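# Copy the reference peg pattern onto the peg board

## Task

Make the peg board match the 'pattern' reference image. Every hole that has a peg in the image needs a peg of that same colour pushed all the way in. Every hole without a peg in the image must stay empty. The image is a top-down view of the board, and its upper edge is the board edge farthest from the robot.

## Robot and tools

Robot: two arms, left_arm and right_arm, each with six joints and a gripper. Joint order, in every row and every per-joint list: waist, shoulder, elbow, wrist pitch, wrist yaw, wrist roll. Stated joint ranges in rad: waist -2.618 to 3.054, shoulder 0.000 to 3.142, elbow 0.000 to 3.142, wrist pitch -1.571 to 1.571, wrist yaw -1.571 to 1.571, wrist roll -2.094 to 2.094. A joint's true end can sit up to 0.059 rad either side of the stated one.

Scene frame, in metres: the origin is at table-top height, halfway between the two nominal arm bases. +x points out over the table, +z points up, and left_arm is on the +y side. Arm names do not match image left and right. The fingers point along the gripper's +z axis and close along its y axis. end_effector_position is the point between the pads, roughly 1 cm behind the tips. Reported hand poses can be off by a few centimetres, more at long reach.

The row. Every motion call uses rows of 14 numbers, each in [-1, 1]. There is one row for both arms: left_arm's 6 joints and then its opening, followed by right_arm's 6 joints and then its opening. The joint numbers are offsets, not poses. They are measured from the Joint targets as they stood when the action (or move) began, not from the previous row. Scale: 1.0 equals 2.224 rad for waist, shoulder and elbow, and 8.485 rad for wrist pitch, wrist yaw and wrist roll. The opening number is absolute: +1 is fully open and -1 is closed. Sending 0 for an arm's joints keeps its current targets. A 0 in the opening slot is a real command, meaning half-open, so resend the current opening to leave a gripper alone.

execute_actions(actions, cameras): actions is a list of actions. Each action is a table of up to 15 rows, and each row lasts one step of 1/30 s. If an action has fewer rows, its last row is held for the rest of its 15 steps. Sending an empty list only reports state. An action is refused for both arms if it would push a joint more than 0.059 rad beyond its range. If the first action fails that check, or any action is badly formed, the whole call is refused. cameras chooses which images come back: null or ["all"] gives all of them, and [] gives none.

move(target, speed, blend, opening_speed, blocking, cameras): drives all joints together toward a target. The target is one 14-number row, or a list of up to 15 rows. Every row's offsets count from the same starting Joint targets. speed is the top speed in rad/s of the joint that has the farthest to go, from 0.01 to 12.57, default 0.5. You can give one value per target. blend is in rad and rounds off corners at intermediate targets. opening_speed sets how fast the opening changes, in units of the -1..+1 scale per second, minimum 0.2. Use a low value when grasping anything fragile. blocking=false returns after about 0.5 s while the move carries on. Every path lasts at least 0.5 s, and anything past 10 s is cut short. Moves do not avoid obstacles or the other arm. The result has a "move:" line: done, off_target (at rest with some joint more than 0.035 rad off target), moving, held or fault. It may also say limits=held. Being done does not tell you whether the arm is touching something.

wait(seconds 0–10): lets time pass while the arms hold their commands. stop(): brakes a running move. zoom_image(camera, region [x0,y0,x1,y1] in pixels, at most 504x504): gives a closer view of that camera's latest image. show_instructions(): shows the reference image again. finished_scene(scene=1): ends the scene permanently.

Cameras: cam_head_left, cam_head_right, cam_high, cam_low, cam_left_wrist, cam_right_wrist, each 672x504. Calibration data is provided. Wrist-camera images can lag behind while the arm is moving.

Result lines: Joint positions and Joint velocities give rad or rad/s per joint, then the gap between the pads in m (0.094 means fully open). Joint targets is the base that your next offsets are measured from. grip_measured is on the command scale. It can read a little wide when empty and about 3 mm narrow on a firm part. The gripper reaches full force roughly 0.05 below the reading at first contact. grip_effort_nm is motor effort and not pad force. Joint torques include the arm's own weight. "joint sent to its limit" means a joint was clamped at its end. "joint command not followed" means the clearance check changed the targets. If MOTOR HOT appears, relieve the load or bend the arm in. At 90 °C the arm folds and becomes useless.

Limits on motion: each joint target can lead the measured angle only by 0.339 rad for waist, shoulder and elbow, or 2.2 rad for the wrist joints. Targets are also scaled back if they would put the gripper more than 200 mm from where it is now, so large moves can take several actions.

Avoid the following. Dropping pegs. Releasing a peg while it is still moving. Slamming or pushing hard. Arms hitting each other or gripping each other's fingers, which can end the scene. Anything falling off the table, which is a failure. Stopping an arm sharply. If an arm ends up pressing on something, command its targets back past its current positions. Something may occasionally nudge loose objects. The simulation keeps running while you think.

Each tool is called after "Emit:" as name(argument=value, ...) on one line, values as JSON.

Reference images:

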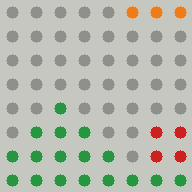

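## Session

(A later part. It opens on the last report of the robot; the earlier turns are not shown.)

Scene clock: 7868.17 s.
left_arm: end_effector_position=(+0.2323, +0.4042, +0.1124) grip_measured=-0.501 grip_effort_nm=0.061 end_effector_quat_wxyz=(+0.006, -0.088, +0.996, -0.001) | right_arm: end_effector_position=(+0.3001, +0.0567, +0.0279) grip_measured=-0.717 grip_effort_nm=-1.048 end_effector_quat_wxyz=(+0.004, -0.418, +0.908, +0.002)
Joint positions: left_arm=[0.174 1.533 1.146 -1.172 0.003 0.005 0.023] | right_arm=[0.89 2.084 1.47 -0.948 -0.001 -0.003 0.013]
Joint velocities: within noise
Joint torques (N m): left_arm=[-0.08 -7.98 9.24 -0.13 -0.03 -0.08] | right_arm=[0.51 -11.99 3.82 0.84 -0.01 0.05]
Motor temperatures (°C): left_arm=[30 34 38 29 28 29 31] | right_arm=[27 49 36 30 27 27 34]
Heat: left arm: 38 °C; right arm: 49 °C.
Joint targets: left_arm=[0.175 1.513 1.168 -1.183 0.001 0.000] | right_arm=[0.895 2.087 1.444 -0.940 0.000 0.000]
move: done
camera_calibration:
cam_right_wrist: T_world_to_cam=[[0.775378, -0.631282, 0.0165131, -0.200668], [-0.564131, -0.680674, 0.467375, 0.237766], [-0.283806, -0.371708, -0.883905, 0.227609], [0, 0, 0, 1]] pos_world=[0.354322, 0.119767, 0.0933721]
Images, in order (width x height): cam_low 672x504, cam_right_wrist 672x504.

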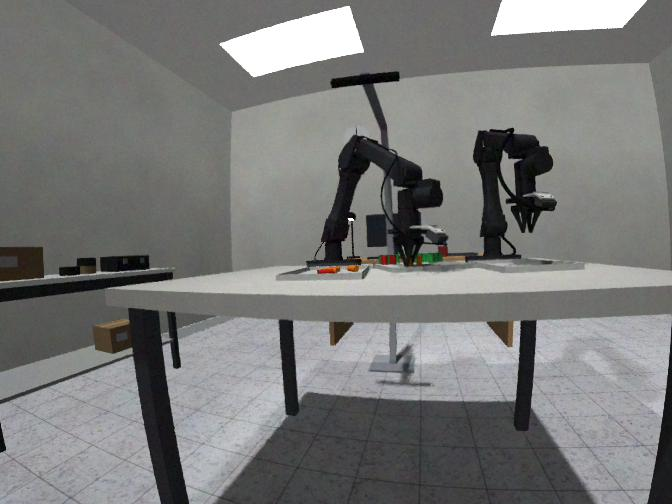

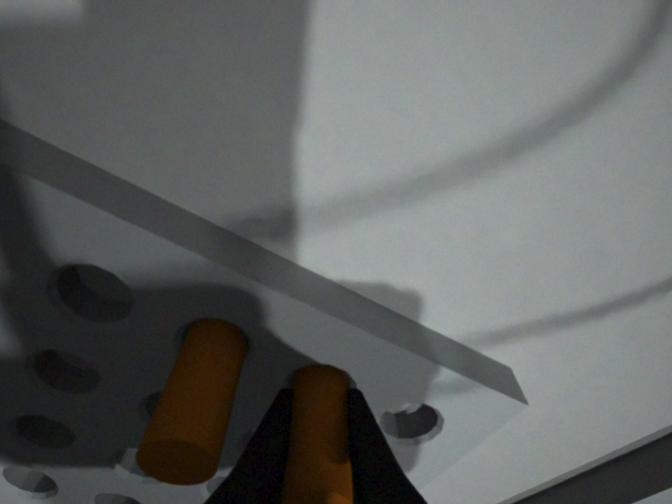

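Emit:
move(target=[[0,0,0,0,0,0,-0.5,0,-0.0049,0.0063,-0.0016,0,0,-0.9],[0,0,0,0,0,0,-0.5,0,-0.0049,0.0063,-0.0016,0,0,-0.45],[0,0,0,0,0,0,-0.5,0,-0.0135,0.0342,-0.0093,0,0,-0.45],[0,0,0,0,0,0,-0.5,0,-0.0234,0.0746,-0.0223,0,0,-0.45],[0,0,0,0,0,0,-0.5,0,-0.036,0.117,-0.037,0,0,-0.45]], speed=[0.1,0.1,0.15,0.3,0.4], cameras=["cam_right_wrist","cam_low"])

Emit:
zoom_image(camera="cam_low", region=[360, 230, 450, 280])

Scene clock: 7880.50 s.
left_arm: end_effector_position=(+0.2323, +0.4042, +0.1124) grip_measured=-0.501 grip_effort_nm=0.056 end_effector_quat_wxyz=(+0.006, -0.088, +0.996, -0.001) | right_arm: end_effector_position=(+0.2958, +0.0517, +0.0926) grip_measured=-0.453 grip_effort_nm=0.115 end_effector_quat_wxyz=(-0.020, -0.418, +0.908, -0.008)
Joint positions: left_arm=[0.174 1.533 1.146 -1.172 0.003 0.005 0.023] | right_arm=[0.89 2.044 1.674 -1.243 -0.001 -0.003 0.026]
Joint velocities: within noise
Joint torques (N m): left_arm=[-0.01 -7.97 9.29 -0.14 -0.05 -0.06] | right_arm=[0.51 -15.79 9.51 0.52 -0.01 0.05]
Motor temperatures (°C): left_arm=[30 34 38 29 28 29 31] | right_arm=[27 50 36 30 27 27 34]
Heat: left arm: 38 °C; right arm: 50 °C.
Joint targets: left_arm=[0.175 1.513 1.168 -1.183 0.001 0.000] | right_arm=[0.895 2.007 1.704 -1.254 0.000 0.000]
move: off_target (right_arm); right_arm: the shoulder is farthest, 0.037 rad from its target
camera_calibration:
cam_right_wrist: T_world_to_cam=[[0.775888, -0.630688, 0.0151453, -0.20165], [-0.547957, -0.661825, 0.511596, 0.191887], [-0.312634, -0.40524, -0.859093, 0.289587], [0, 0, 0, 1]] pos_world=[0.352138, 0.11717, 0.153667]
Images, in order (width x height): cam_low 672x504, cam_right_wrist 672x504.

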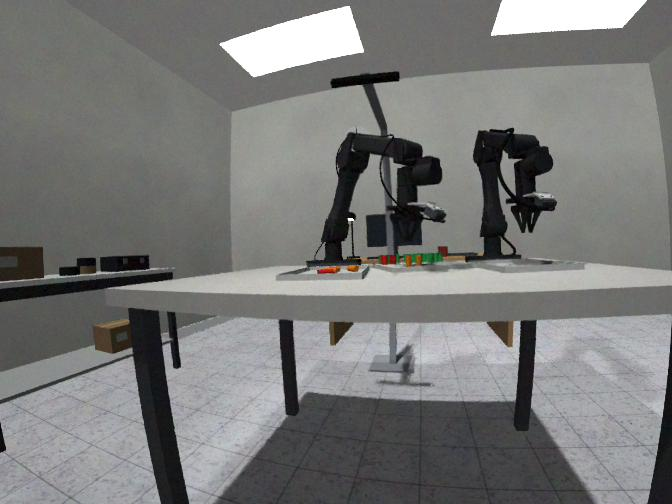

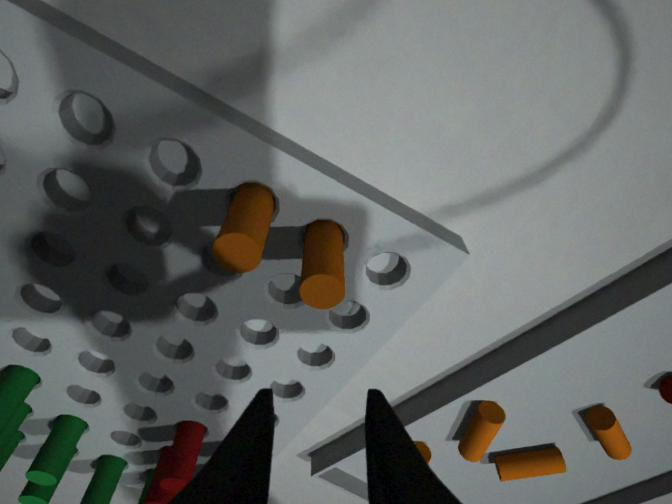

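Scaled by 5.600 from the camera's 672x504 image, which has a finer 960x720 frame.

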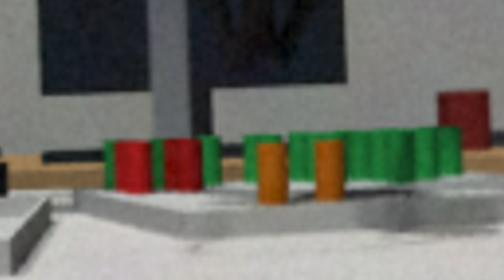

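Emit:
move(target=[0,0,0,0,0,0,-0.5,-0.2621,-0.12,-0.175,0.0145,0,-0.16,-0.45], speed=0.9, cameras=["cam_right_wrist"])

Scene clock: 7904.00 s.
left_arm: end_effector_position=(+0.2323, +0.4042, +0.1124) grip_measured=-0.501 grip_effort_nm=0.066 end_effector_quat_wxyz=(+0.006, -0.088, +0.996, -0.001) | right_arm: end_effector_position=(+0.3551, -0.1472, +0.0964) grip_measured=-0.453 grip_effort_nm=0.115 end_effector_quat_wxyz=(+0.004, +0.729, -0.685, +0.000)
Joint positions: left_arm=[0.174 1.533 1.146 -1.172 0.003 0.005 0.023] | right_arm=[0.314 1.778 1.33 -1.13 0.003 -1.349 0.026]
Joint velocities: within noise
Joint torques (N m): left_arm=[-0.1 -7.76 9.17 -0.1 0.01 -0.08] | right_arm=[-0.14 -13.05 5.14 0.71 -0.04 -0.06]
Motor temperatures (°C): left_arm=[30 34 38 29 28 29 31] | right_arm=[27 54 38 30 27 27 33]
Heat: left arm: 38 °C; right arm: 54 °C.
Joint targets: left_arm=[0.175 1.513 1.168 -1.183 0.001 0.000] | right_arm=[0.312 1.740 1.315 -1.131 0.001 -1.357]
move: off_target (right_arm); right_arm: the shoulder is farthest, 0.038 rad from its target
camera_calibration:
cam_right_wrist: T_world_to_cam=[[0.996158, 0.0869353, 0.0105648, -0.345355], [0.0712735, -0.874908, 0.479016, -0.157313], [0.0508867, -0.476423, -0.877742, 0.093106], [0, 0, 0, 1]] pos_world=[0.350502, -0.0632531, 0.160727]
Images, in order (width x height): cam_right_wrist 672x504.

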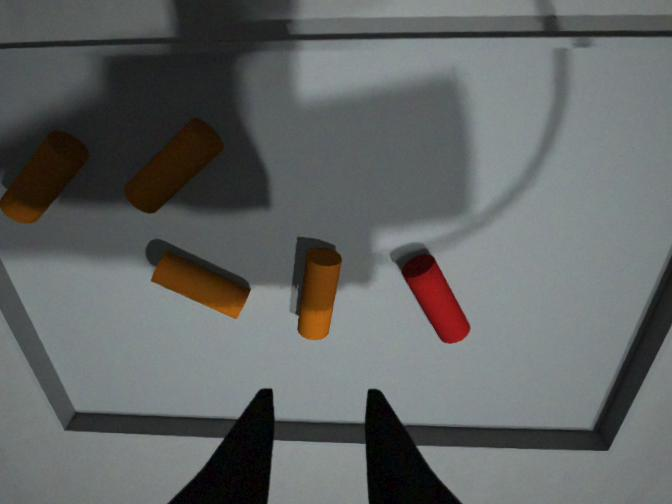

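Emit:
move(target=[[0,0,0,0,0,0,-0.5,-0.0148,0.031,-0.0638,0.0216,0,0.0145,-0.45],[0,0,0,0,0,0,-0.5,-0.0148,0.049,-0.0899,0.0331,0,0.0145,-0.45]], speed=[0.5,0.2], cameras=["cam_right_wrist"])

Scene clock: 7933.10 s.
left_arm: end_effector_position=(+0.2323, +0.4042, +0.1124) grip_measured=-0.501 grip_effort_nm=0.056 end_effector_quat_wxyz=(+0.006, -0.088, +0.996, -0.001) | right_arm: end_effector_position=(+0.3554, -0.1567, +0.0309) grip_measured=-0.453 grip_effort_nm=0.110 end_effector_quat_wxyz=(-0.004, +0.680, -0.733, +0.004)
Joint positions: left_arm=[0.174 1.533 1.146 -1.172 0.003 0.005 0.023] | right_arm=[0.285 1.836 1.127 -0.851 0.003 -1.24 0.026]
Joint velocities: within noise
Joint torques (N m): left_arm=[0.05 -7.66 9.28 -0.11 -0.01 -0.09] | right_arm=[-0.53 -8.2 4.88 0.76 -0.05 0.07]
Motor temperatures (°C): left_arm=[30 34 38 29 28 29 31] | right_arm=[27 57 37 29 27 27 32]
Heat: left arm: 38 °C; right arm: 57 °C.
Joint targets: left_arm=[0.175 1.513 1.168 -1.183 0.001 0.000] | right_arm=[0.279 1.848 1.115 -0.850 0.000 -1.234]
move: done
camera_calibration:
cam_right_wrist: T_world_to_cam=[[0.998283, -0.0510888, 0.0286555, -0.366983], [-0.0585693, -0.878223, 0.474652, -0.0884892], [0.000916495, -0.475515, -0.879707, 0.049079], [0, 0, 0, 1]] pos_world=[0.361125, -0.0731242, 0.0956928]
Images, in order (width x height): cam_right_wrist 672x504.

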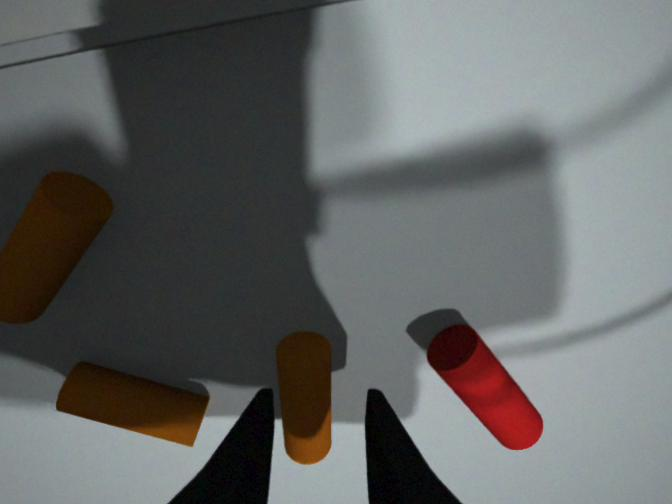

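Emit:
move(target=[[0,0,0,0,0,0,-0.5,0.0036,-0.02,0.007,0.0005,0,0,-0.45],[0,0,0,0,0,0,-0.5,0.0036,0.0031,-0.0135,0.0042,0,0,-0.45],[0,0,0,0,0,0,-0.5,0.0036,0.0031,-0.0135,0.0042,0,0,-0.9]], speed=[0.2,0.15,0.1], cameras=["cam_right_wrist"])

Scene clock: 7945.53 s.
left_arm: end_effector_position=(+0.2323, +0.4042, +0.1124) grip_measured=-0.501 grip_effort_nm=0.051 end_effector_quat_wxyz=(+0.006, -0.088, +0.996, -0.001) | right_arm: end_effector_position=(+0.3531, -0.1573, +0.0226) grip_measured=-0.740 grip_effort_nm=-1.048 end_effector_quat_wxyz=(-0.004, +0.680, -0.734, +0.004)
Joint positions: left_arm=[0.174 1.533 1.146 -1.172 0.003 0.005 0.023] | right_arm=[0.285 1.842 1.098 -0.814 0.003 -1.239 0.012]
Joint velocities: within noise
Joint torques (N m): left_arm=[0.09 -7.84 9.29 -0.09 -0.02 -0.07] | right_arm=[0.27 -8.05 4.75 0.76 -0.04 0.06]
Motor temperatures (°C): left_arm=[30 34 38 29 28 29 31] | right_arm=[27 53 37 29 27 27 32]
Heat: left arm: 38 °C; right arm: 53 °C.
Joint targets: left_arm=[0.175 1.513 1.168 -1.183 0.001 0.000] | right_arm=[0.287 1.855 1.085 -0.814 0.000 -1.234]
move: done
camera_calibration:
cam_right_wrist: T_world_to_cam=[[0.998211, -0.0518643, 0.0297406, -0.364611], [-0.059767, -0.878305, 0.474351, -0.0848467], [0.0015194, -0.47528, -0.879833, 0.0412575], [0, 0, 0, 1]] pos_world=[0.358825, -0.0738227, 0.0873906]
Images, in order (width x height): cam_right_wrist 672x504.

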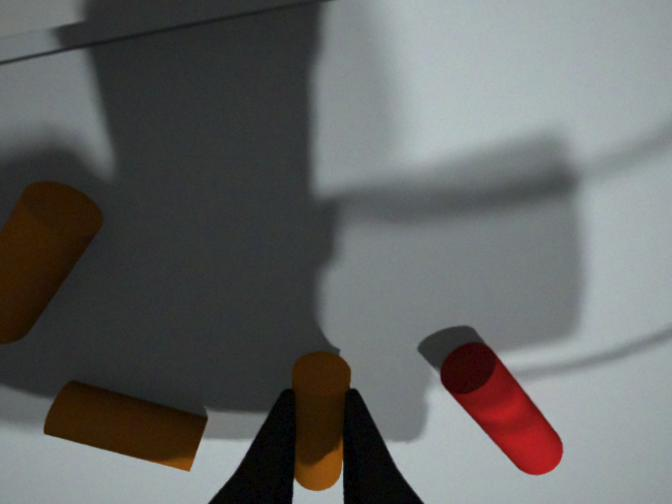

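Emit:
move(target=[[0,0,0,0,0,0,-0.5,0,-0.0337,0.1102,-0.0361,0,0,-0.9],[0,0,0,0,0,0,-0.5,-0.3422,0.2372,0.4847,-0.0641,0,0.1454,-0.9],[0,0,0,0,0,0,-0.5,-0.3422,0.232,0.3858,-0.0377,0,0.1454,-0.9],[0,0,0,0,0,0,-0.5,-0.3422,0.2464,0.3665,-0.0308,0,0.1454,-0.4]], speed=[0.5,1.2,0.6,0.15], cameras=["cam_right_wrist"])

Scene clock: 7956.47 s.
left_arm: end_effector_position=(+0.2323, +0.4042, +0.1124) grip_measured=-0.501 grip_effort_nm=0.061 end_effector_quat_wxyz=(+0.006, -0.088, +0.996, -0.001) | right_arm: end_effector_position=(+0.4522, -0.4612, +0.0137) grip_measured=-0.402 grip_effort_nm=0.115 end_effector_quat_wxyz=(+0.007, +0.248, +0.969, -0.004)
Joint positions: left_arm=[0.174 1.533 1.146 -1.172 0.003 0.005 0.023] | right_arm=[-0.479 2.385 1.914 -1.083 0.004 -0.007 0.028]
Joint velocities: within noise
Joint torques (N m): left_arm=[0.03 -7.9 9.16 -0.08 0.01 -0.09] | right_arm=[0.46 -13.42 5.3 0.84 -0.06 0.07]
Motor temperatures (°C): left_arm=[30 34 38 29 28 29 31] | right_arm=[27 52 37 29 27 27 33]
Heat: left arm: 38 °C; right arm: 52 °C.
Joint targets: left_arm=[0.175 1.513 1.168 -1.183 0.001 0.000] | right_arm=[-0.474 2.403 1.900 -1.076 0.001 -0.001]
move: done
camera_calibration:
cam_right_wrist: T_world_to_cam=[[-0.459291, -0.888009, 0.0221584, -0.205573], [-0.783766, 0.416862, 0.460367, 0.583287], [-0.418047, 0.194075, -0.887452, 0.387411], [0, 0, 0, 1]] pos_world=[0.524698, -0.500887, 0.0798376]
Images, in order (width x height): cam_right_wrist 672x504.

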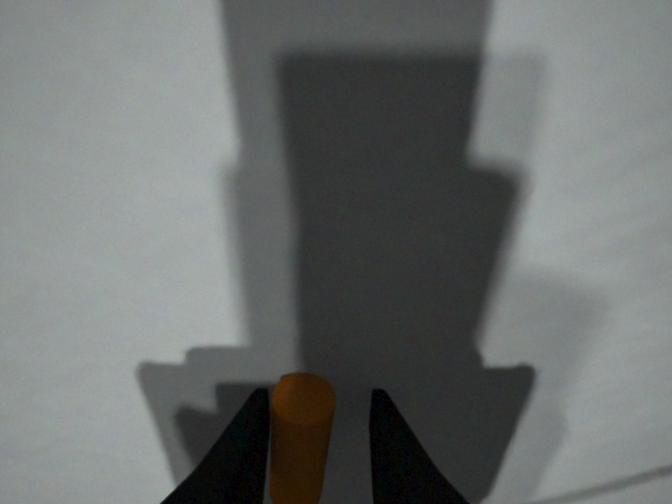

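Emit:
move(target=[[0,0,0,0,0,0,-0.5,0,-0.0342,0.0297,-0.009,0,0,-0.4],[0,0,0,0,0,0,-0.5,0,-0.0036,-0.0042,0.0015,0,0,-0.4],[0,0,0,0,0,0,-0.5,0,-0.0036,-0.0042,0.0015,0,0,-0.9],[0,0,0,0,0,0,-0.5,0,-0.0036,-0.0042,0.0015,0,0,-0.4]], speed=0.2, opening_speed=1, cameras=["cam_right_wrist"])

Scene clock: 7970.83 s.
left_arm: end_effector_position=(+0.2323, +0.4042, +0.1124) grip_measured=-0.501 grip_effort_nm=0.051 end_effector_quat_wxyz=(+0.006, -0.088, +0.996, -0.001) | right_arm: end_effector_position=(+0.4536, -0.4619, +0.0133) grip_measured=-0.402 grip_effort_nm=0.120 end_effector_quat_wxyz=(+0.011, +0.248, +0.969, -0.005)
Joint positions: left_arm=[0.174 1.533 1.146 -1.172 0.003 0.005 0.023] | right_arm=[-0.479 2.385 1.912 -1.075 0.003 -0.006 0.028]
Joint velocities: within noise
Joint torques (N m): left_arm=[0.12 -7.94 9.18 -0.11 -0.04 -0.09] | right_arm=[0.43 -14.2 4.6 0.9 -0.06 0.07]
Motor temperatures (°C): left_arm=[30 34 38 29 28 29 31] | right_arm=[27 58 37 29 27 27 32]
Heat: left arm: 38 °C; right arm: 58 °C.
Joint targets: left_arm=[0.175 1.513 1.168 -1.183 0.001 0.000] | right_arm=[-0.474 2.395 1.891 -1.063 0.000 0.000]
move: done
camera_calibration:
cam_right_wrist: T_world_to_cam=[[-0.460112, -0.887599, 0.0215519, -0.204871], [-0.786362, 0.418663, 0.454265, 0.586971], [-0.412228, 0.192065, -0.890606, 0.384275], [0, 0, 0, 1]] pos_world=[0.525717, -0.501392, 0.0800126]
Images, in order (width x height): cam_right_wrist 672x504.

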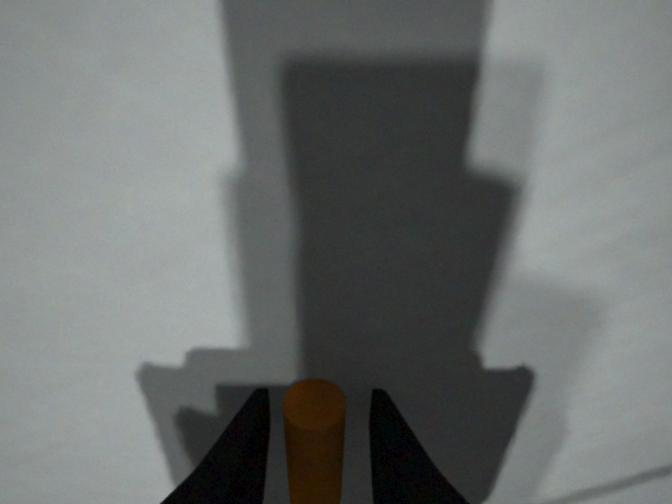

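Emit:
move(target=[[0,0,0,0,0,0,-0.5,0,-0.0342,0.0297,-0.009,0,0,-0.4],[0,0,0,0,0,0,-0.5,0,-0.0058,-0.0067,-0.0022,0,0,-0.4]], speed=0.2, cameras=["cam_right_wrist"])

Scene clock: 7981.80 s.
left_arm: end_effector_position=(+0.2323, +0.4042, +0.1124) grip_measured=-0.501 grip_effort_nm=0.051 end_effector_quat_wxyz=(+0.006, -0.088, +0.996, -0.001) | right_arm: end_effector_position=(+0.4467, -0.4580, +0.0121) grip_measured=-0.402 grip_effort_nm=0.115 end_effector_quat_wxyz=(-0.004, +0.249, +0.969, -0.001)
Joint positions: left_arm=[0.174 1.533 1.146 -1.172 0.003 0.005 0.023] | right_arm=[-0.479 2.384 1.905 -1.099 0.003 -0.006 0.028]
Joint velocities: within noise
Joint torques (N m): left_arm=[0.09 -7.8 9.1 -0.11 -0.01 -0.07] | right_arm=[0.46 -15.19 3.78 0.91 -0.05 0.06]
Motor temperatures (°C): left_arm=[30 34 38 29 28 29 31] | right_arm=[27 60 37 29 27 27 32]
Heat: left arm: 38 °C; right arm: 60 °C.
Joint targets: left_arm=[0.175 1.513 1.168 -1.183 0.001 0.000] | right_arm=[-0.474 2.383 1.876 -1.082 0.000 -0.001]
move: done
camera_calibration:
cam_right_wrist: T_world_to_cam=[[-0.459912, -0.887724, 0.0206715, -0.204703], [-0.774066, 0.412218, 0.480519, 0.571706], [-0.43509, 0.204996, -0.87674, 0.395452], [0, 0, 0, 1]] pos_world=[0.52045, -0.498453, 0.0762248]
Images, in order (width x height): cam_right_wrist 672x504.

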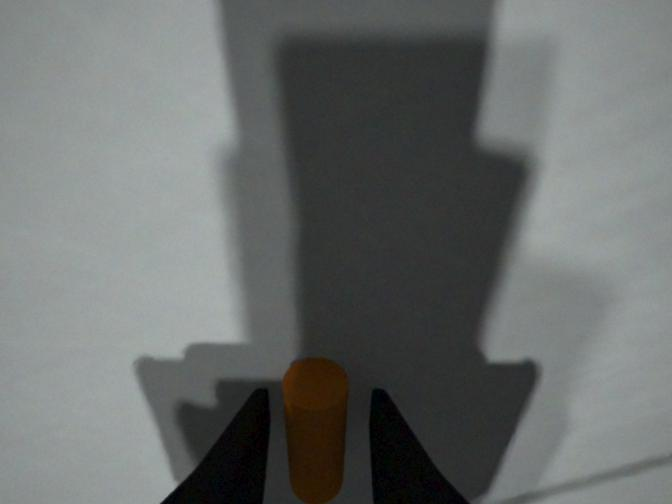

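Emit:
move(target=[[0,0,0,0,0,0,-0.5,0,-0.0258,0.1242,-0.0334,0,0,-0.4],[0,0,0,0,0,0,-0.5,0,-0.198,-0.174,0.0918,0,0,-0.4],[0,0,0,0,0,0,-0.5,0,-0.2174,-0.5602,0.234,0,0,-0.4],[0,0,0,0,0,0,-0.5,0,-0.1598,-0.5836,0.2394,0,0,-0.4]], speed=[0.5,1.4,1.2,0.3], blend=[0,0.15,0,0], cameras=["cam_right_wrist"])

Scene clock: 8004.77 s.
left_arm: end_effector_position=(+0.2323, +0.4042, +0.1124) grip_measured=-0.501 grip_effort_nm=0.061 end_effector_quat_wxyz=(+0.006, -0.088, +0.996, -0.001) | right_arm: end_effector_position=(+0.4399, -0.4542, +0.0264) grip_measured=-0.402 grip_effort_nm=0.110 end_effector_quat_wxyz=(+0.497, +0.215, +0.831, -0.132)
Joint positions: left_arm=[0.174 1.533 1.146 -1.172 0.003 0.005 0.023] | right_arm=[-0.479 2.012 0.589 0.932 0.003 -0.005 0.028]
Joint velocities: within noise
Joint torques (N m): left_arm=[0.05 -7.76 9.18 -0.12 -0.03 -0.07] | right_arm=[0.46 -8.01 3.33 2.5 -0.05 0.04]
Motor temperatures (°C): left_arm=[30 34 38 29 28 29 31] | right_arm=[27 62 36 30 27 27 32]
Heat: left arm: 38 °C; right arm: 62 °C.
Joint targets: left_arm=[0.175 1.513 1.168 -1.183 0.001 0.000] | right_arm=[-0.474 2.027 0.577 0.950 0.000 -0.001]
move: done
camera_calibration:
cam_right_wrist: T_world_to_cam=[[-0.490425, -0.870767, 0.0353238, -0.184035], [-0.736167, 0.392242, -0.551546, 0.559467], [0.466413, -0.296496, -0.833396, -0.221083], [0, 0, 0, 1]] pos_world=[0.424722, -0.445249, 0.130824]
Images, in order (width x height): cam_right_wrist 672x504.

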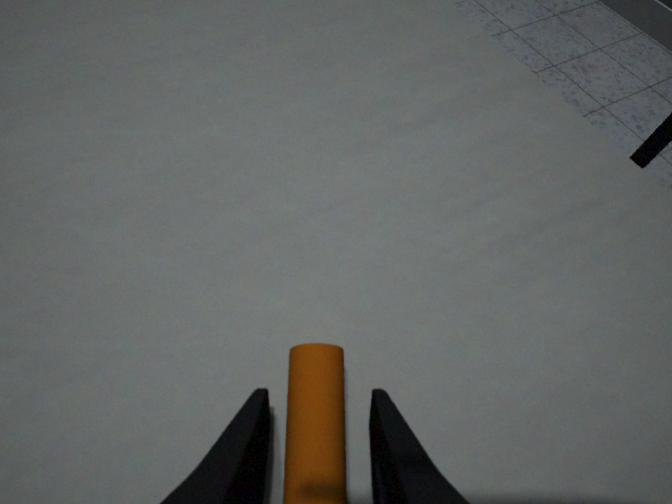

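Emit:
move(target=[[0,0,0,0,0,0,-0.5,0,-0.0342,0.0297,-0.009,0,0,-0.4],[0,0,0,0,0,0,-0.5,0,0.0065,0.0078,-0.0024,0,0,-0.4]], speed=0.3, cameras=["cam_right_wrist"])

Scene clock: 8014.43 s.
left_arm: end_effector_position=(+0.2323, +0.4042, +0.1124) grip_measured=-0.501 grip_effort_nm=0.061 end_effector_quat_wxyz=(+0.006, -0.088, +0.996, -0.001) | right_arm: end_effector_position=(+0.4442, -0.4566, +0.0262) grip_measured=-0.402 grip_effort_nm=0.110 end_effector_quat_wxyz=(+0.497, +0.215, +0.830, -0.131)
Joint positions: left_arm=[0.174 1.533 1.146 -1.172 0.003 0.005 0.023] | right_arm=[-0.479 2.023 0.609 0.922 0.003 -0.003 0.028]
Joint velocities: within noise
Joint torques (N m): left_arm=[-0.08 -7.73 9.28 -0.1 -0.01 -0.05] | right_arm=[0.46 -7.86 3.11 2.38 -0.05 0.04]
Motor temperatures (°C): left_arm=[30 34 38 29 28 29 31] | right_arm=[27 56 36 33 27 27 32]
Heat: left arm: 38 °C; right arm: 56 °C.
Joint targets: left_arm=[0.175 1.513 1.168 -1.183 0.001 0.000] | right_arm=[-0.474 2.042 0.595 0.929 0.000 -0.001]
move: done
camera_calibration:
cam_right_wrist: T_world_to_cam=[[-0.490867, -0.870561, 0.0342425, -0.183714], [-0.735492, 0.393, -0.551907, 0.563474], [0.467012, -0.296098, -0.833202, -0.224137], [0, 0, 0, 1]] pos_world=[0.428926, -0.447746, 0.130525]
Images, in order (width x height): cam_right_wrist 672x504.

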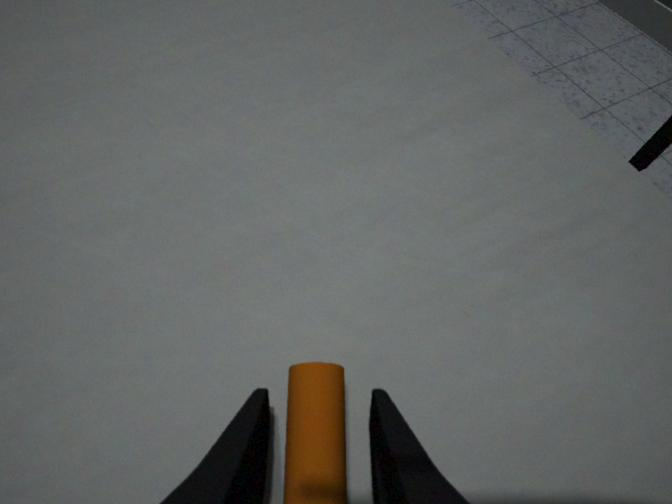

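Emit:
move(target=[[0,0,0,0,0,0,-0.5,0,0,0,0,0,0,-0.9],[0,0,0,0,0,0,-0.5,0,-0.1088,0.0112,-0.0271,0,0,-0.9],[0,0,0,0,0,0,-0.5,0,-0.1313,0.272,-0.0413,0,0,-0.9],[0,0,0,0,0,0,-0.5,0,-0.0189,0.5193,-0.2625,0,0,-0.9],[0,0,0,0,0,0,-0.5,0,0.0688,0.4586,-0.2649,0,0,-0.9],[0,0,0,0,0,0,-0.5,0,0.0935,0.4501,-0.2614,0,0,-0.4]], speed=[0.3,0.4,1,1.4,0.5,0.12], opening_speed=2, cameras=["cam_right_wrist"])

Scene clock: 8030.70 s.
left_arm: end_effector_position=(+0.2323, +0.4042, +0.1124) grip_measured=-0.501 grip_effort_nm=0.061 end_effector_quat_wxyz=(+0.006, -0.088, +0.996, -0.001) | right_arm: end_effector_position=(+0.3386, -0.3978, +0.0176) grip_measured=-0.402 grip_effort_nm=0.120 end_effector_quat_wxyz=(-0.168, +0.246, +0.954, +0.042)
Joint positions: left_arm=[0.174 1.533 1.146 -1.172 0.003 0.005 0.023] | right_arm=[-0.479 2.235 1.607 -1.291 0.003 -0.003 0.028]
Joint velocities: within noise
Joint torques (N m): left_arm=[0.05 -7.88 9.28 -0.12 -0.03 -0.08] | right_arm=[0.49 -11.47 4.49 0.08 -0.05 0.04]
Motor temperatures (°C): left_arm=[30 34 38 29 28 29 31] | right_arm=[27 53 36 33 27 27 32]
Heat: left arm: 38 °C; right arm: 53 °C.
Joint targets: left_arm=[0.175 1.513 1.168 -1.183 0.001 0.000] | right_arm=[-0.474 2.250 1.596 -1.289 0.000 -0.001]
move: done
camera_calibration:
cam_right_wrist: T_world_to_cam=[[-0.457284, -0.889263, 0.0101893, -0.202429], [-0.588056, 0.31095, 0.746659, 0.352531], [-0.667144, 0.335443, -0.665129, 0.467745], [0, 0, 0, 1]] pos_world=[0.426794, -0.446534, 0.0499526]
Images, in order (width x height): cam_right_wrist 672x504.

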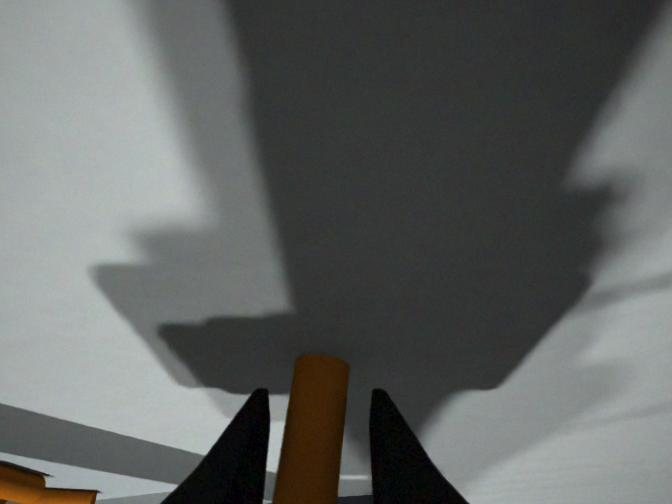

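Standing. Step 5.

Emit:
move(target=[[0,0,0,0,0,0,-0.5,0,-0.0067,0.0715,-0.0165,0,0,-0.4],[0,0,0,0,0,0,-0.5,0,0.0022,0.1367,-0.0224,0,0,-0.3],[0,0,0,0,0,0,-0.5,0,-0.2046,-0.1106,0.0218,0,0,-0.2],[0,0,0,0,0,0,-0.5,0,-0.1718,-0.1587,0.0398,0,0,-0.2]], speed=[0.25,0.6,0.8,0.4], cameras=["cam_right_wrist"])

Scene clock: 8042.73 s.
left_arm: end_effector_position=(+0.2323, +0.4042, +0.1124) grip_measured=-0.501 grip_effort_nm=0.061 end_effector_quat_wxyz=(+0.006, -0.088, +0.996, -0.001) | right_arm: end_effector_position=(+0.3393, -0.3982, +0.0531) grip_measured=-0.203 grip_effort_nm=0.115 end_effector_quat_wxyz=(+0.003, +0.250, +0.968, -0.002)
Joint positions: left_arm=[0.174 1.533 1.146 -1.172 0.003 0.005 0.023] | right_arm=[-0.479 1.859 1.254 -0.959 0.003 -0.003 0.037]
Joint velocities: within noise
Joint torques (N m): left_arm=[-0.09 -7.79 9.31 -0.08 -0.03 -0.08] | right_arm=[0.44 -9.1 5.3 0.82 -0.05 0.04]
Motor temperatures (°C): left_arm=[30 34 38 29 28 29 31] | right_arm=[27 54 36 32 27 27 32]
Heat: left arm: 38 °C; right arm: 54 °C.
Joint targets: left_arm=[0.175 1.513 1.168 -1.183 0.001 0.000] | right_arm=[-0.474 1.868 1.243 -0.951 0.000 -0.001]
move: done
camera_calibration:
cam_right_wrist: T_world_to_cam=[[-0.462166, -0.886543, 0.0210539, -0.200708], [-0.778328, 0.416901, 0.469467, 0.448083], [-0.42498, 0.200585, -0.882699, 0.367522], [0, 0, 0, 1]] pos_world=[0.412184, -0.438462, 0.118277]
Images, in order (width x height): cam_right_wrist 672x504.

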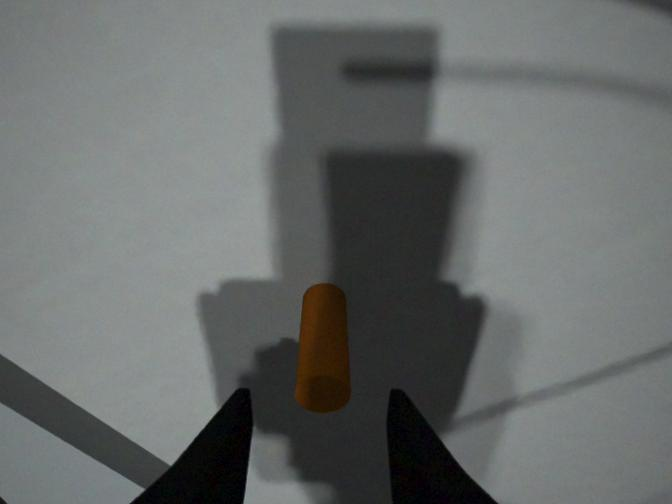

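Emit:
move(target=[[0,0,0,0,0,0,-0.5,0,0.01,-0.0155,0.0068,0,0,-0.2],[0,0,0,0,0,0,-0.5,0,0.02,-0.031,0.0137,0,0,-0.9],[0,0,0,0,0,0,-0.5,0,-0.0301,0.0526,-0.021,0,0,-0.9],[0,0,0,0,0,0,-0.5,0.5854,0.0549,0.165,-0.0296,0,0,-0.9],[0,0,0,0,0,0,-0.5,0.5854,0.0781,0.0895,-0.0039,0,0,-0.9]], speed=[0.4,0.4,0.5,0.9,0.4], cameras=["cam_right_wrist"])

Emit:
zoom_image(camera="cam_right_wrist", region=[250, 300, 400, 412])

Scene clock: 8065.50 s.
left_arm: end_effector_position=(+0.2323, +0.4042, +0.1124) grip_measured=-0.501 grip_effort_nm=0.061 end_effector_quat_wxyz=(+0.006, -0.088, +0.996, -0.001) | right_arm: end_effector_position=(+0.3081, +0.0340, +0.0425) grip_measured=-0.717 grip_effort_nm=-1.043 end_effector_quat_wxyz=(-0.001, -0.393, +0.920, +0.000)
Joint positions: left_arm=[0.174 1.533 1.146 -1.172 0.003 0.005 0.023] | right_arm=[0.834 2.032 1.452 -0.992 -0.001 -0.003 0.013]
Joint velocities: within noise
Joint torques (N m): left_arm=[0.02 -7.86 9.17 -0.11 -0.04 -0.06] | right_arm=[-0.59 -10.88 5.41 0.8 -0.01 0.04]
Motor temperatures (°C): left_arm=[30 34 38 29 28 29 31] | right_arm=[27 52 36 31 27 27 32]
Heat: left arm: 38 °C; right arm: 52 °C.
Joint targets: left_arm=[0.175 1.513 1.168 -1.183 0.001 0.000] | right_arm=[0.828 2.041 1.442 -0.984 0.001 -0.001]
move: done
camera_calibration:
cam_right_wrist: T_world_to_cam=[[0.739369, -0.673094, 0.0166398, -0.208898], [-0.598081, -0.645217, 0.475388, 0.228906], [-0.309245, -0.361439, -0.879619, 0.241638], [0, 0, 0, 1]] pos_world=[0.366082, 0.0944233, 0.107206]
Images, in order (width x height): cam_right_wrist 672x504.

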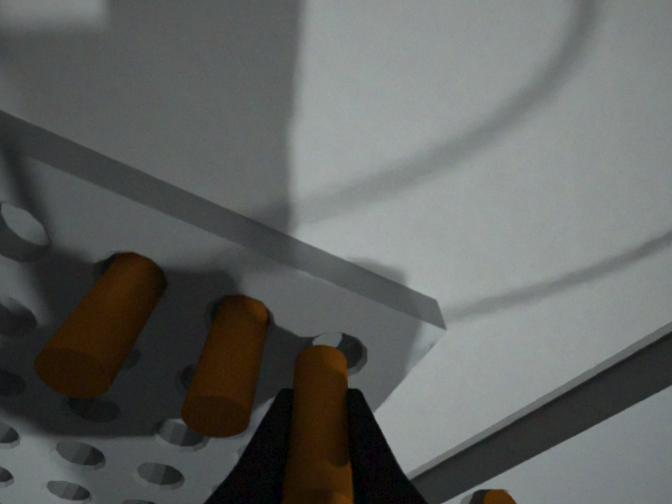

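Scaled by 3.360 from the camera's 672x504 image, which has a finer 960x720 frame.

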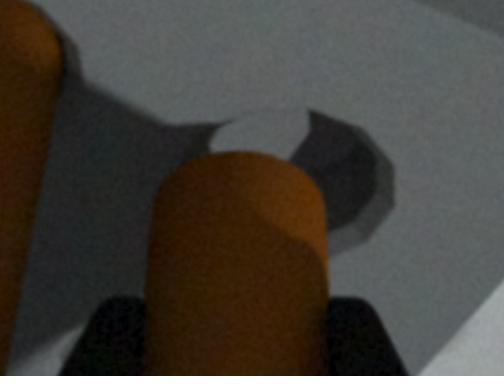

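Emit:
move(target=[[0,0,0,0,0,0,-0.5,0,-0.0184,0.01,-0.0019,0,0,-0.9],[0,0,0,0,0,0,-0.5,-0.0042,-0.0184,0.01,-0.0019,0,0,-0.9],[0,0,0,0,0,0,-0.5,-0.0042,-0.0006,-0.0067,0.0014,0,0,-0.9]], speed=[0.15,0.1,0.15], cameras=["cam_right_wrist"])

Emit:
zoom_image(camera="cam_right_wrist", region=[250, 300, 400, 412])

Scene clock: 8078.63 s.
left_arm: end_effector_position=(+0.2323, +0.4042, +0.1124) grip_measured=-0.501 grip_effort_nm=0.051 end_effector_quat_wxyz=(+0.006, -0.088, +0.996, -0.001) | right_arm: end_effector_position=(+0.3090, +0.0316, +0.0396) grip_measured=-0.717 grip_effort_nm=-1.043 end_effector_quat_wxyz=(-0.001, -0.390, +0.921, +0.000)
Joint positions: left_arm=[0.174 1.533 1.146 -1.172 0.003 0.005 0.023] | right_arm=[0.828 2.032 1.44 -0.98 -0.001 -0.003 0.013]
Joint velocities: within noise
Joint torques (N m): left_arm=[0.05 -7.88 9.21 -0.12 0 -0.06] | right_arm=[-0.92 -10.97 5.08 0.8 -0.01 0.04]
Motor temperatures (°C): left_arm=[30 34 38 29 28 29 31] | right_arm=[27 54 37 30 27 27 32]
Heat: left arm: 38 °C; right arm: 54 °C.
Joint targets: left_arm=[0.175 1.513 1.168 -1.183 0.001 0.000] | right_arm=[0.818 2.040 1.427 -0.972 0.001 -0.001]
move: done
camera_calibration:
cam_right_wrist: T_world_to_cam=[[0.735245, -0.677597, 0.016637, -0.209676], [-0.601859, -0.64138, 0.475813, 0.230314], [-0.311739, -0.359852, -0.879389, 0.239264], [0, 0, 0, 1]] pos_world=[0.367368, 0.0917421, 0.104308]
Images, in order (width x height): cam_right_wrist 672x504.

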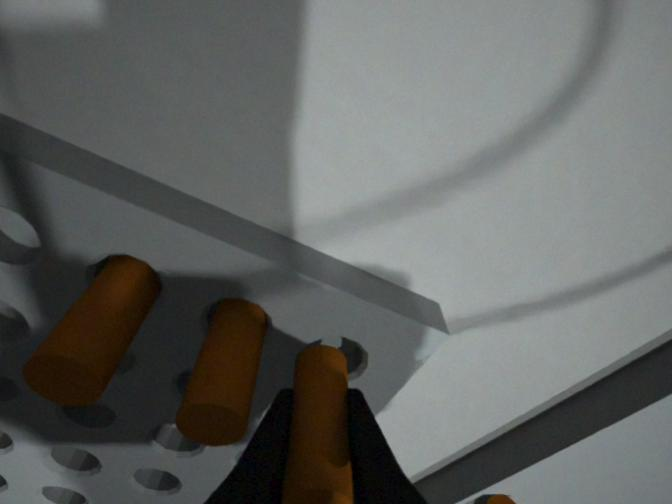

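Scaled by 3.360 from the camera's 672x504 image, which has a finer 960x720 frame.

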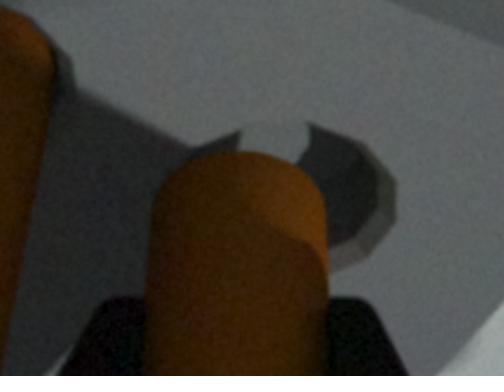

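Emit:
move(target=[[0,0,0,0,0,0,-0.5,0,-0.0184,0.013,-0.0019,0,0,-0.9],[0,0,0,0,0,0,-0.5,-0.0042,-0.0184,0.013,-0.0019,0,0,-0.9],[0,0,0,0,0,0,-0.5,-0.0042,-0.0009,-0.003,0.0005,0,0,-0.9]], speed=[0.15,0.1,0.15], cameras=["cam_right_wrist"])

Emit:
zoom_image(camera="cam_right_wrist", region=[250, 300, 400, 412])

Scene clock: 8089.93 s.
left_arm: end_effector_position=(+0.2323, +0.4042, +0.1124) grip_measured=-0.501 grip_effort_nm=0.066 end_effector_quat_wxyz=(+0.006, -0.088, +0.996, -0.001) | right_arm: end_effector_position=(+0.3133, +0.0289, +0.0396) grip_measured=-0.717 grip_effort_nm=-1.048 end_effector_quat_wxyz=(+0.001, -0.384, +0.923, +0.001)
Joint positions: left_arm=[0.174 1.533 1.146 -1.172 0.003 0.005 0.023] | right_arm=[0.815 2.032 1.44 -0.976 -0.001 -0.003 0.013]
Joint velocities: within noise
Joint torques (N m): left_arm=[-0.13 -7.86 9.2 -0.1 0.01 -0.11] | right_arm=[-0.54 -11.17 4.48 0.83 -0.01 0.04]
Motor temperatures (°C): left_arm=[30 34 38 29 28 29 31] | right_arm=[27 55 36 30 27 27 33]
Heat: left arm: 38 °C; right arm: 55 °C.
Joint targets: left_arm=[0.175 1.513 1.168 -1.183 0.001 0.000] | right_arm=[0.809 2.038 1.420 -0.968 0.001 -0.001]
move: done
camera_calibration:
cam_right_wrist: T_world_to_cam=[[0.726076, -0.68741, 0.0167712, -0.211546], [-0.611808, -0.634704, 0.472062, 0.23422], [-0.313855, -0.353013, -0.881406, 0.240082], [0, 0, 0, 1]] pos_world=[0.372247, 0.0879933, 0.104592]
Images, in order (width x height): cam_right_wrist 672x504.

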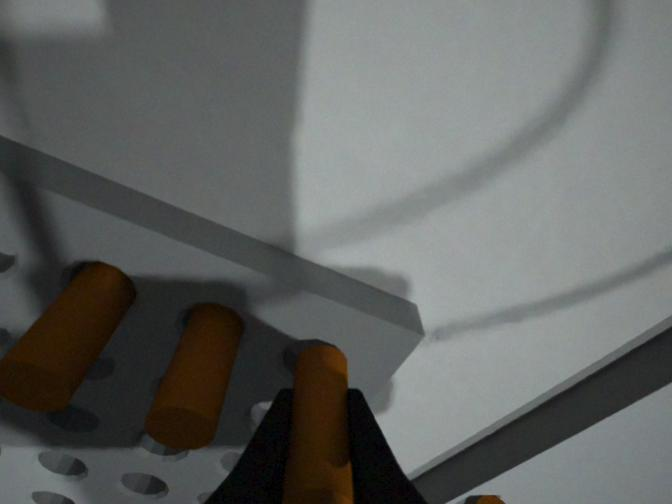

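Scaled by 3.360 from the camera's 672x504 image, which has a finer 960x720 frame.

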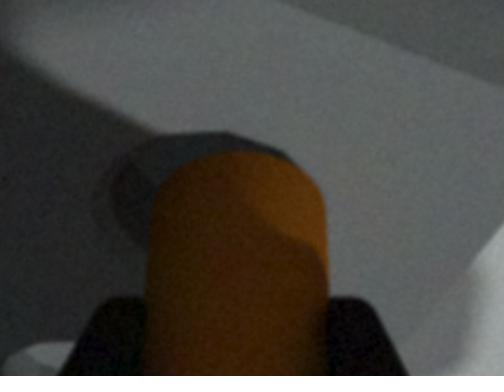

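Emit:
move(target=[[0,0,0,0,0,0,-0.5,0,-0.0184,0.017,-0.0019,0,0,-0.9],[0,0,0,0,0,0,-0.5,0.0045,-0.0184,0.017,-0.0019,0,0,-0.9],[0,0,0,0,0,0,-0.5,0.0045,-0.0015,0.003,-0.0008,0,0,-0.9]], speed=[0.15,0.1,0.15], cameras=["cam_right_wrist"])

Emit:
zoom_image(camera="cam_right_wrist", region=[250, 300, 400, 412])

Scene clock: 8100.70 s.
left_arm: end_effector_position=(+0.2323, +0.4042, +0.1124) grip_measured=-0.501 grip_effort_nm=0.051 end_effector_quat_wxyz=(+0.006, -0.088, +0.996, -0.001) | right_arm: end_effector_position=(+0.3134, +0.0290, +0.0396) grip_measured=-0.717 grip_effort_nm=-1.048 end_effector_quat_wxyz=(+0.002, -0.384, +0.923, +0.001)
Joint positions: left_arm=[0.174 1.533 1.146 -1.172 0.003 0.005 0.023] | right_arm=[0.815 2.032 1.44 -0.975 -0.001 -0.003 0.013]
Joint velocities: within noise
Joint torques (N m): left_arm=[-0.09 -7.75 9.14 -0.13 -0.02 -0.09] | right_arm=[0.43 -11.49 5.11 0.74 -0.01 0.04]
Motor temperatures (°C): left_arm=[30 34 38 29 28 29 31] | right_arm=[27 55 36 30 27 27 33]
Heat: left arm: 38 °C; right arm: 55 °C.
Joint targets: left_arm=[0.175 1.513 1.168 -1.183 0.001 0.000] | right_arm=[0.819 2.035 1.427 -0.975 0.001 -0.001]
move: done
camera_calibration:
cam_right_wrist: T_world_to_cam=[[0.726088, -0.687399, 0.0166957, -0.211549], [-0.611992, -0.634987, 0.471442, 0.234458], [-0.313467, -0.352526, -0.881739, 0.240083], [0, 0, 0, 1]] pos_world=[0.372348, 0.0880947, 0.104689]
Images, in order (width x height): cam_right_wrist 672x504.

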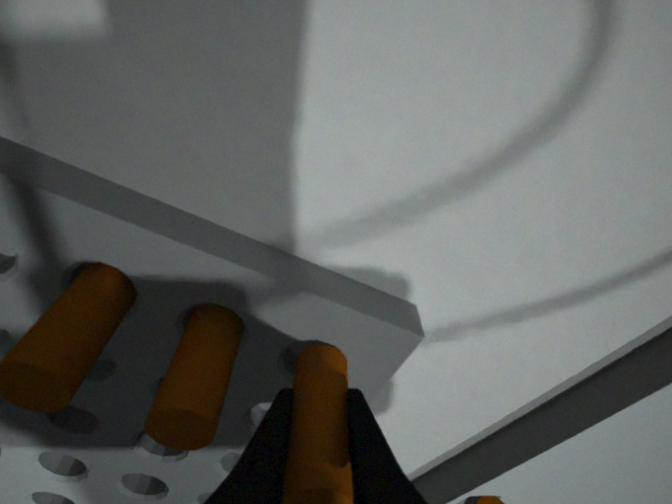

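Scaled by 3.360 from the camera's 672x504 image, which has a finer 960x720 frame.

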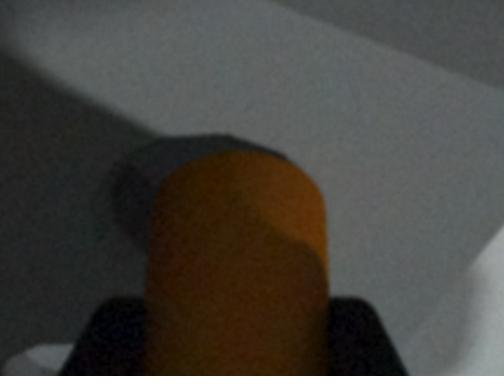

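Emit:
move(target=[[0,0,0,0,0,0,-0.5,0,-0.03,0.017,-0.0019,0,0,-0.9],[0,0,0,0,0,0,-0.5,0.0034,-0.03,0.017,-0.0019,0,0,-0.9],[0,0,0,0,0,0,-0.5,0.0034,-0.0018,-0.001,0.0003,0,0,-0.9]], speed=[0.15,0.1,0.15], cameras=["cam_right_wrist"])

Emit:
zoom_image(camera="cam_right_wrist", region=[250, 300, 400, 412])

Scene clock: 8108.43 s.
left_arm: end_effector_position=(+0.2323, +0.4042, +0.1124) grip_measured=-0.501 grip_effort_nm=0.056 end_effector_quat_wxyz=(+0.006, -0.088, +0.996, -0.001) | right_arm: end_effector_position=(+0.3125, +0.0307, +0.0460) grip_measured=-0.717 grip_effort_nm=-1.048 end_effector_quat_wxyz=(+0.008, -0.386, +0.922, +0.004)
Joint positions: left_arm=[0.174 1.533 1.146 -1.172 0.003 0.005 0.023] | right_arm=[0.82 2.014 1.44 -0.98 -0.001 -0.003 0.013]
Joint velocities: within noise
Joint torques (N m): left_arm=[0.12 -7.83 9.24 -0.1 -0.06 -0.11] | right_arm=[0.7 -10.09 4.96 0.85 -0.01 0.04]
Motor temperatures (°C): left_arm=[30 34 38 29 28 29 31] | right_arm=[27 56 36 30 27 27 33]
Heat: left arm: 38 °C; right arm: 56 °C.
Joint targets: left_arm=[0.175 1.513 1.168 -1.183 0.001 0.000] | right_arm=[0.827 2.030 1.425 -0.972 0.001 -0.001]
move: done
camera_calibration:
cam_right_wrist: T_world_to_cam=[[0.729292, -0.683988, 0.0171389, -0.210966], [-0.613285, -0.64239, 0.459583, 0.233233], [-0.303339, -0.345681, -0.88797, 0.242928], [0, 0, 0, 1]] pos_world=[0.370584, 0.0895037, 0.112139]
Images, in order (width x height): cam_right_wrist 672x504.

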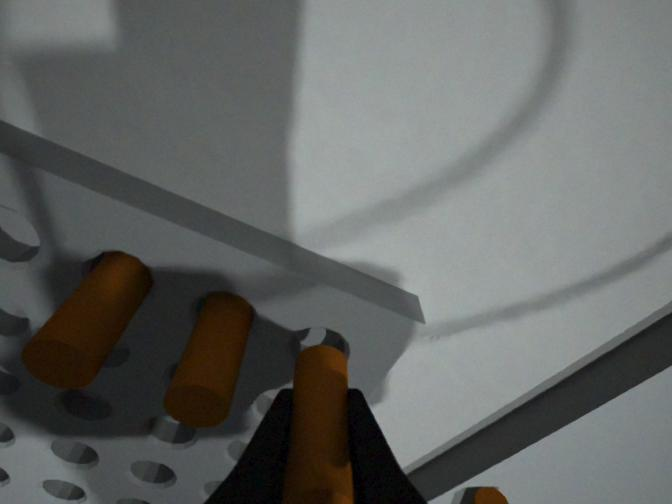

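Scaled by 3.360 from the camera's 672x504 image, which has a finer 960x720 frame.

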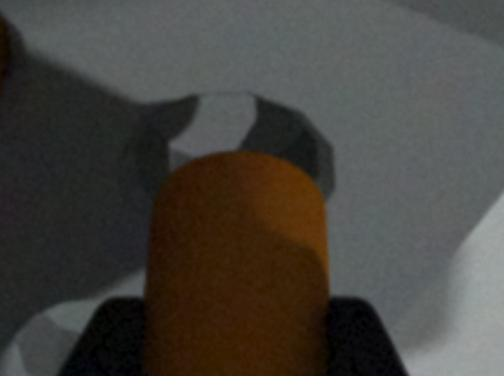

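Emit:
move(target=[[0,0,0,0,0,0,-0.5,0,0.0067,0.004,-0.0008,0,0,-0.9]], speed=0.15, cameras=["cam_right_wrist"])

Emit:
zoom_image(camera="cam_right_wrist", region=[250, 300, 400, 412])

Scene clock: 8124.13 s.
left_arm: end_effector_position=(+0.2323, +0.4042, +0.1124) grip_measured=-0.501 grip_effort_nm=0.056 end_effector_quat_wxyz=(+0.006, -0.088, +0.996, -0.001) | right_arm: end_effector_position=(+0.3114, +0.0297, +0.0404) grip_measured=-0.717 grip_effort_nm=-1.048 end_effector_quat_wxyz=(+0.001, -0.386, +0.922, +0.001)
Joint positions: left_arm=[0.174 1.533 1.146 -1.172 0.003 0.005 0.023] | right_arm=[0.82 2.03 1.44 -0.98 -0.001 -0.003 0.013]
Joint velocities: within noise
Joint torques (N m): left_arm=[0.03 -7.9 9.25 -0.15 -0.04 -0.06] | right_arm=[0.7 -10.22 5.74 0.74 0 0.04]
Motor temperatures (°C): left_arm=[30 34 38 29 28 29 31] | right_arm=[27 56 36 30 27 27 33]
Heat: left arm: 38 °C; right arm: 56 °C.
Joint targets: left_arm=[0.175 1.513 1.168 -1.183 0.001 0.000] | right_arm=[0.827 2.046 1.434 -0.979 0.001 -0.001]
move: done
camera_calibration:
cam_right_wrist: T_world_to_cam=[[0.729502, -0.683775, 0.0166993, -0.210885], [-0.60812, -0.637226, 0.473427, 0.232133], [-0.313076, -0.355521, -0.880675, 0.240354], [0, 0, 0, 1]] pos_world=[0.370255, 0.0891743, 0.105298]
Images, in order (width x height): cam_right_wrist 672x504.

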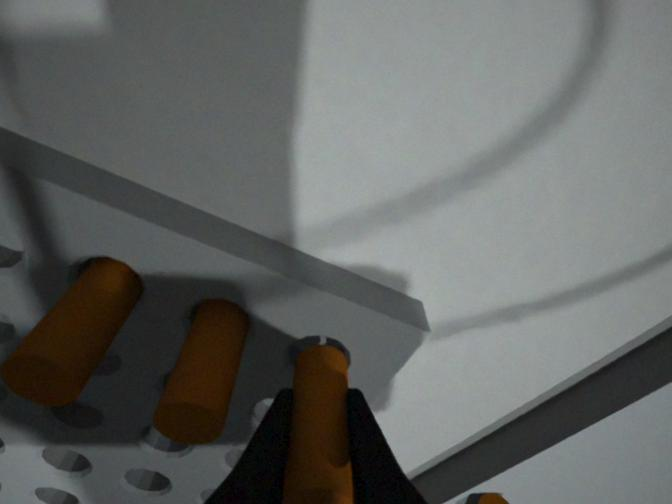

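Scaled by 3.360 from the camera's 672x504 image, which has a finer 960x720 frame.

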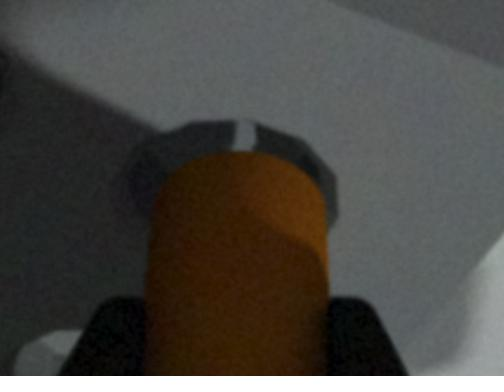

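Emit:
move(target=[[0,0,0,0,0,0,-0.5,0.0003,-0.0005,-0.0108,0.0018,0,0,-0.9]], speed=0.1, cameras=["cam_right_wrist"])

Emit:
zoom_image(camera="cam_right_wrist", region=[250, 300, 400, 412])

Scene clock: 8136.97 s.
left_arm: end_effector_position=(+0.2323, +0.4042, +0.1124) grip_measured=-0.501 grip_effort_nm=0.061 end_effector_quat_wxyz=(+0.006, -0.088, +0.996, -0.001) | right_arm: end_effector_position=(+0.3104, +0.0288, +0.0371) grip_measured=-0.717 grip_effort_nm=-1.053 end_effector_quat_wxyz=(+0.000, -0.386, +0.922, +0.001)
Joint positions: left_arm=[0.174 1.533 1.146 -1.172 0.003 0.005 0.023] | right_arm=[0.82 2.03 1.426 -0.966 -0.001 -0.003 0.013]
Joint velocities: within noise
Joint torques (N m): left_arm=[0.03 -8.01 9.16 -0.11 -0.02 -0.07] | right_arm=[0.79 -10.29 4.78 0.75 -0.01 0.04]
Motor temperatures (°C): left_arm=[30 34 38 29 28 29 31] | right_arm=[27 55 36 30 27 27 33]
Heat: left arm: 38 °C; right arm: 55 °C.
Joint targets: left_arm=[0.175 1.513 1.168 -1.183 0.001 0.000] | right_arm=[0.828 2.044 1.410 -0.964 0.000 -0.001]
move: done
camera_calibration:
cam_right_wrist: T_world_to_cam=[[0.729524, -0.683762, 0.0162736, -0.210679], [-0.607848, -0.637254, 0.473739, 0.232429], [-0.313554, -0.355496, -0.880515, 0.236886], [0, 0, 0, 1]] pos_world=[0.369253, 0.0882744, 0.101899]
Images, in order (width x height): cam_right_wrist 672x504.

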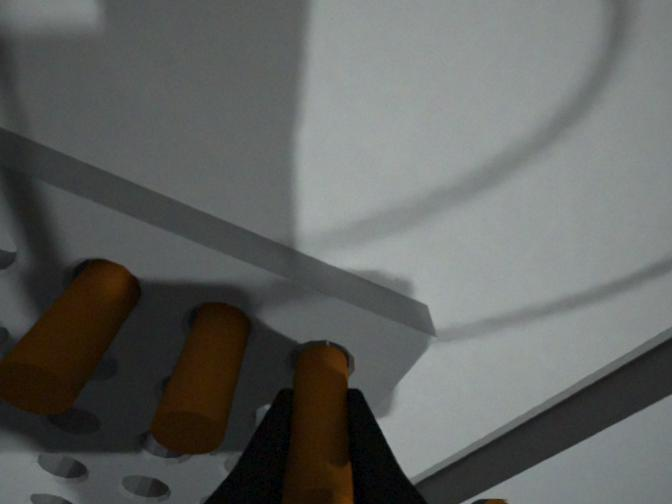

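Scaled by 3.360 from the camera's 672x504 image, which has a finer 960x720 frame.

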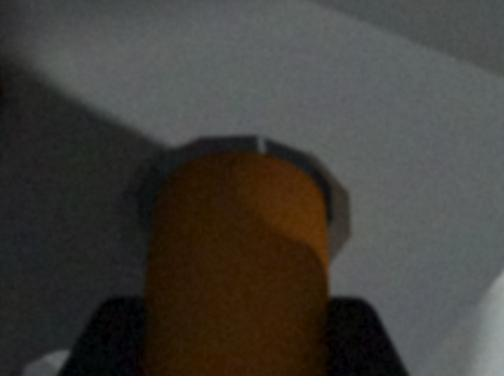

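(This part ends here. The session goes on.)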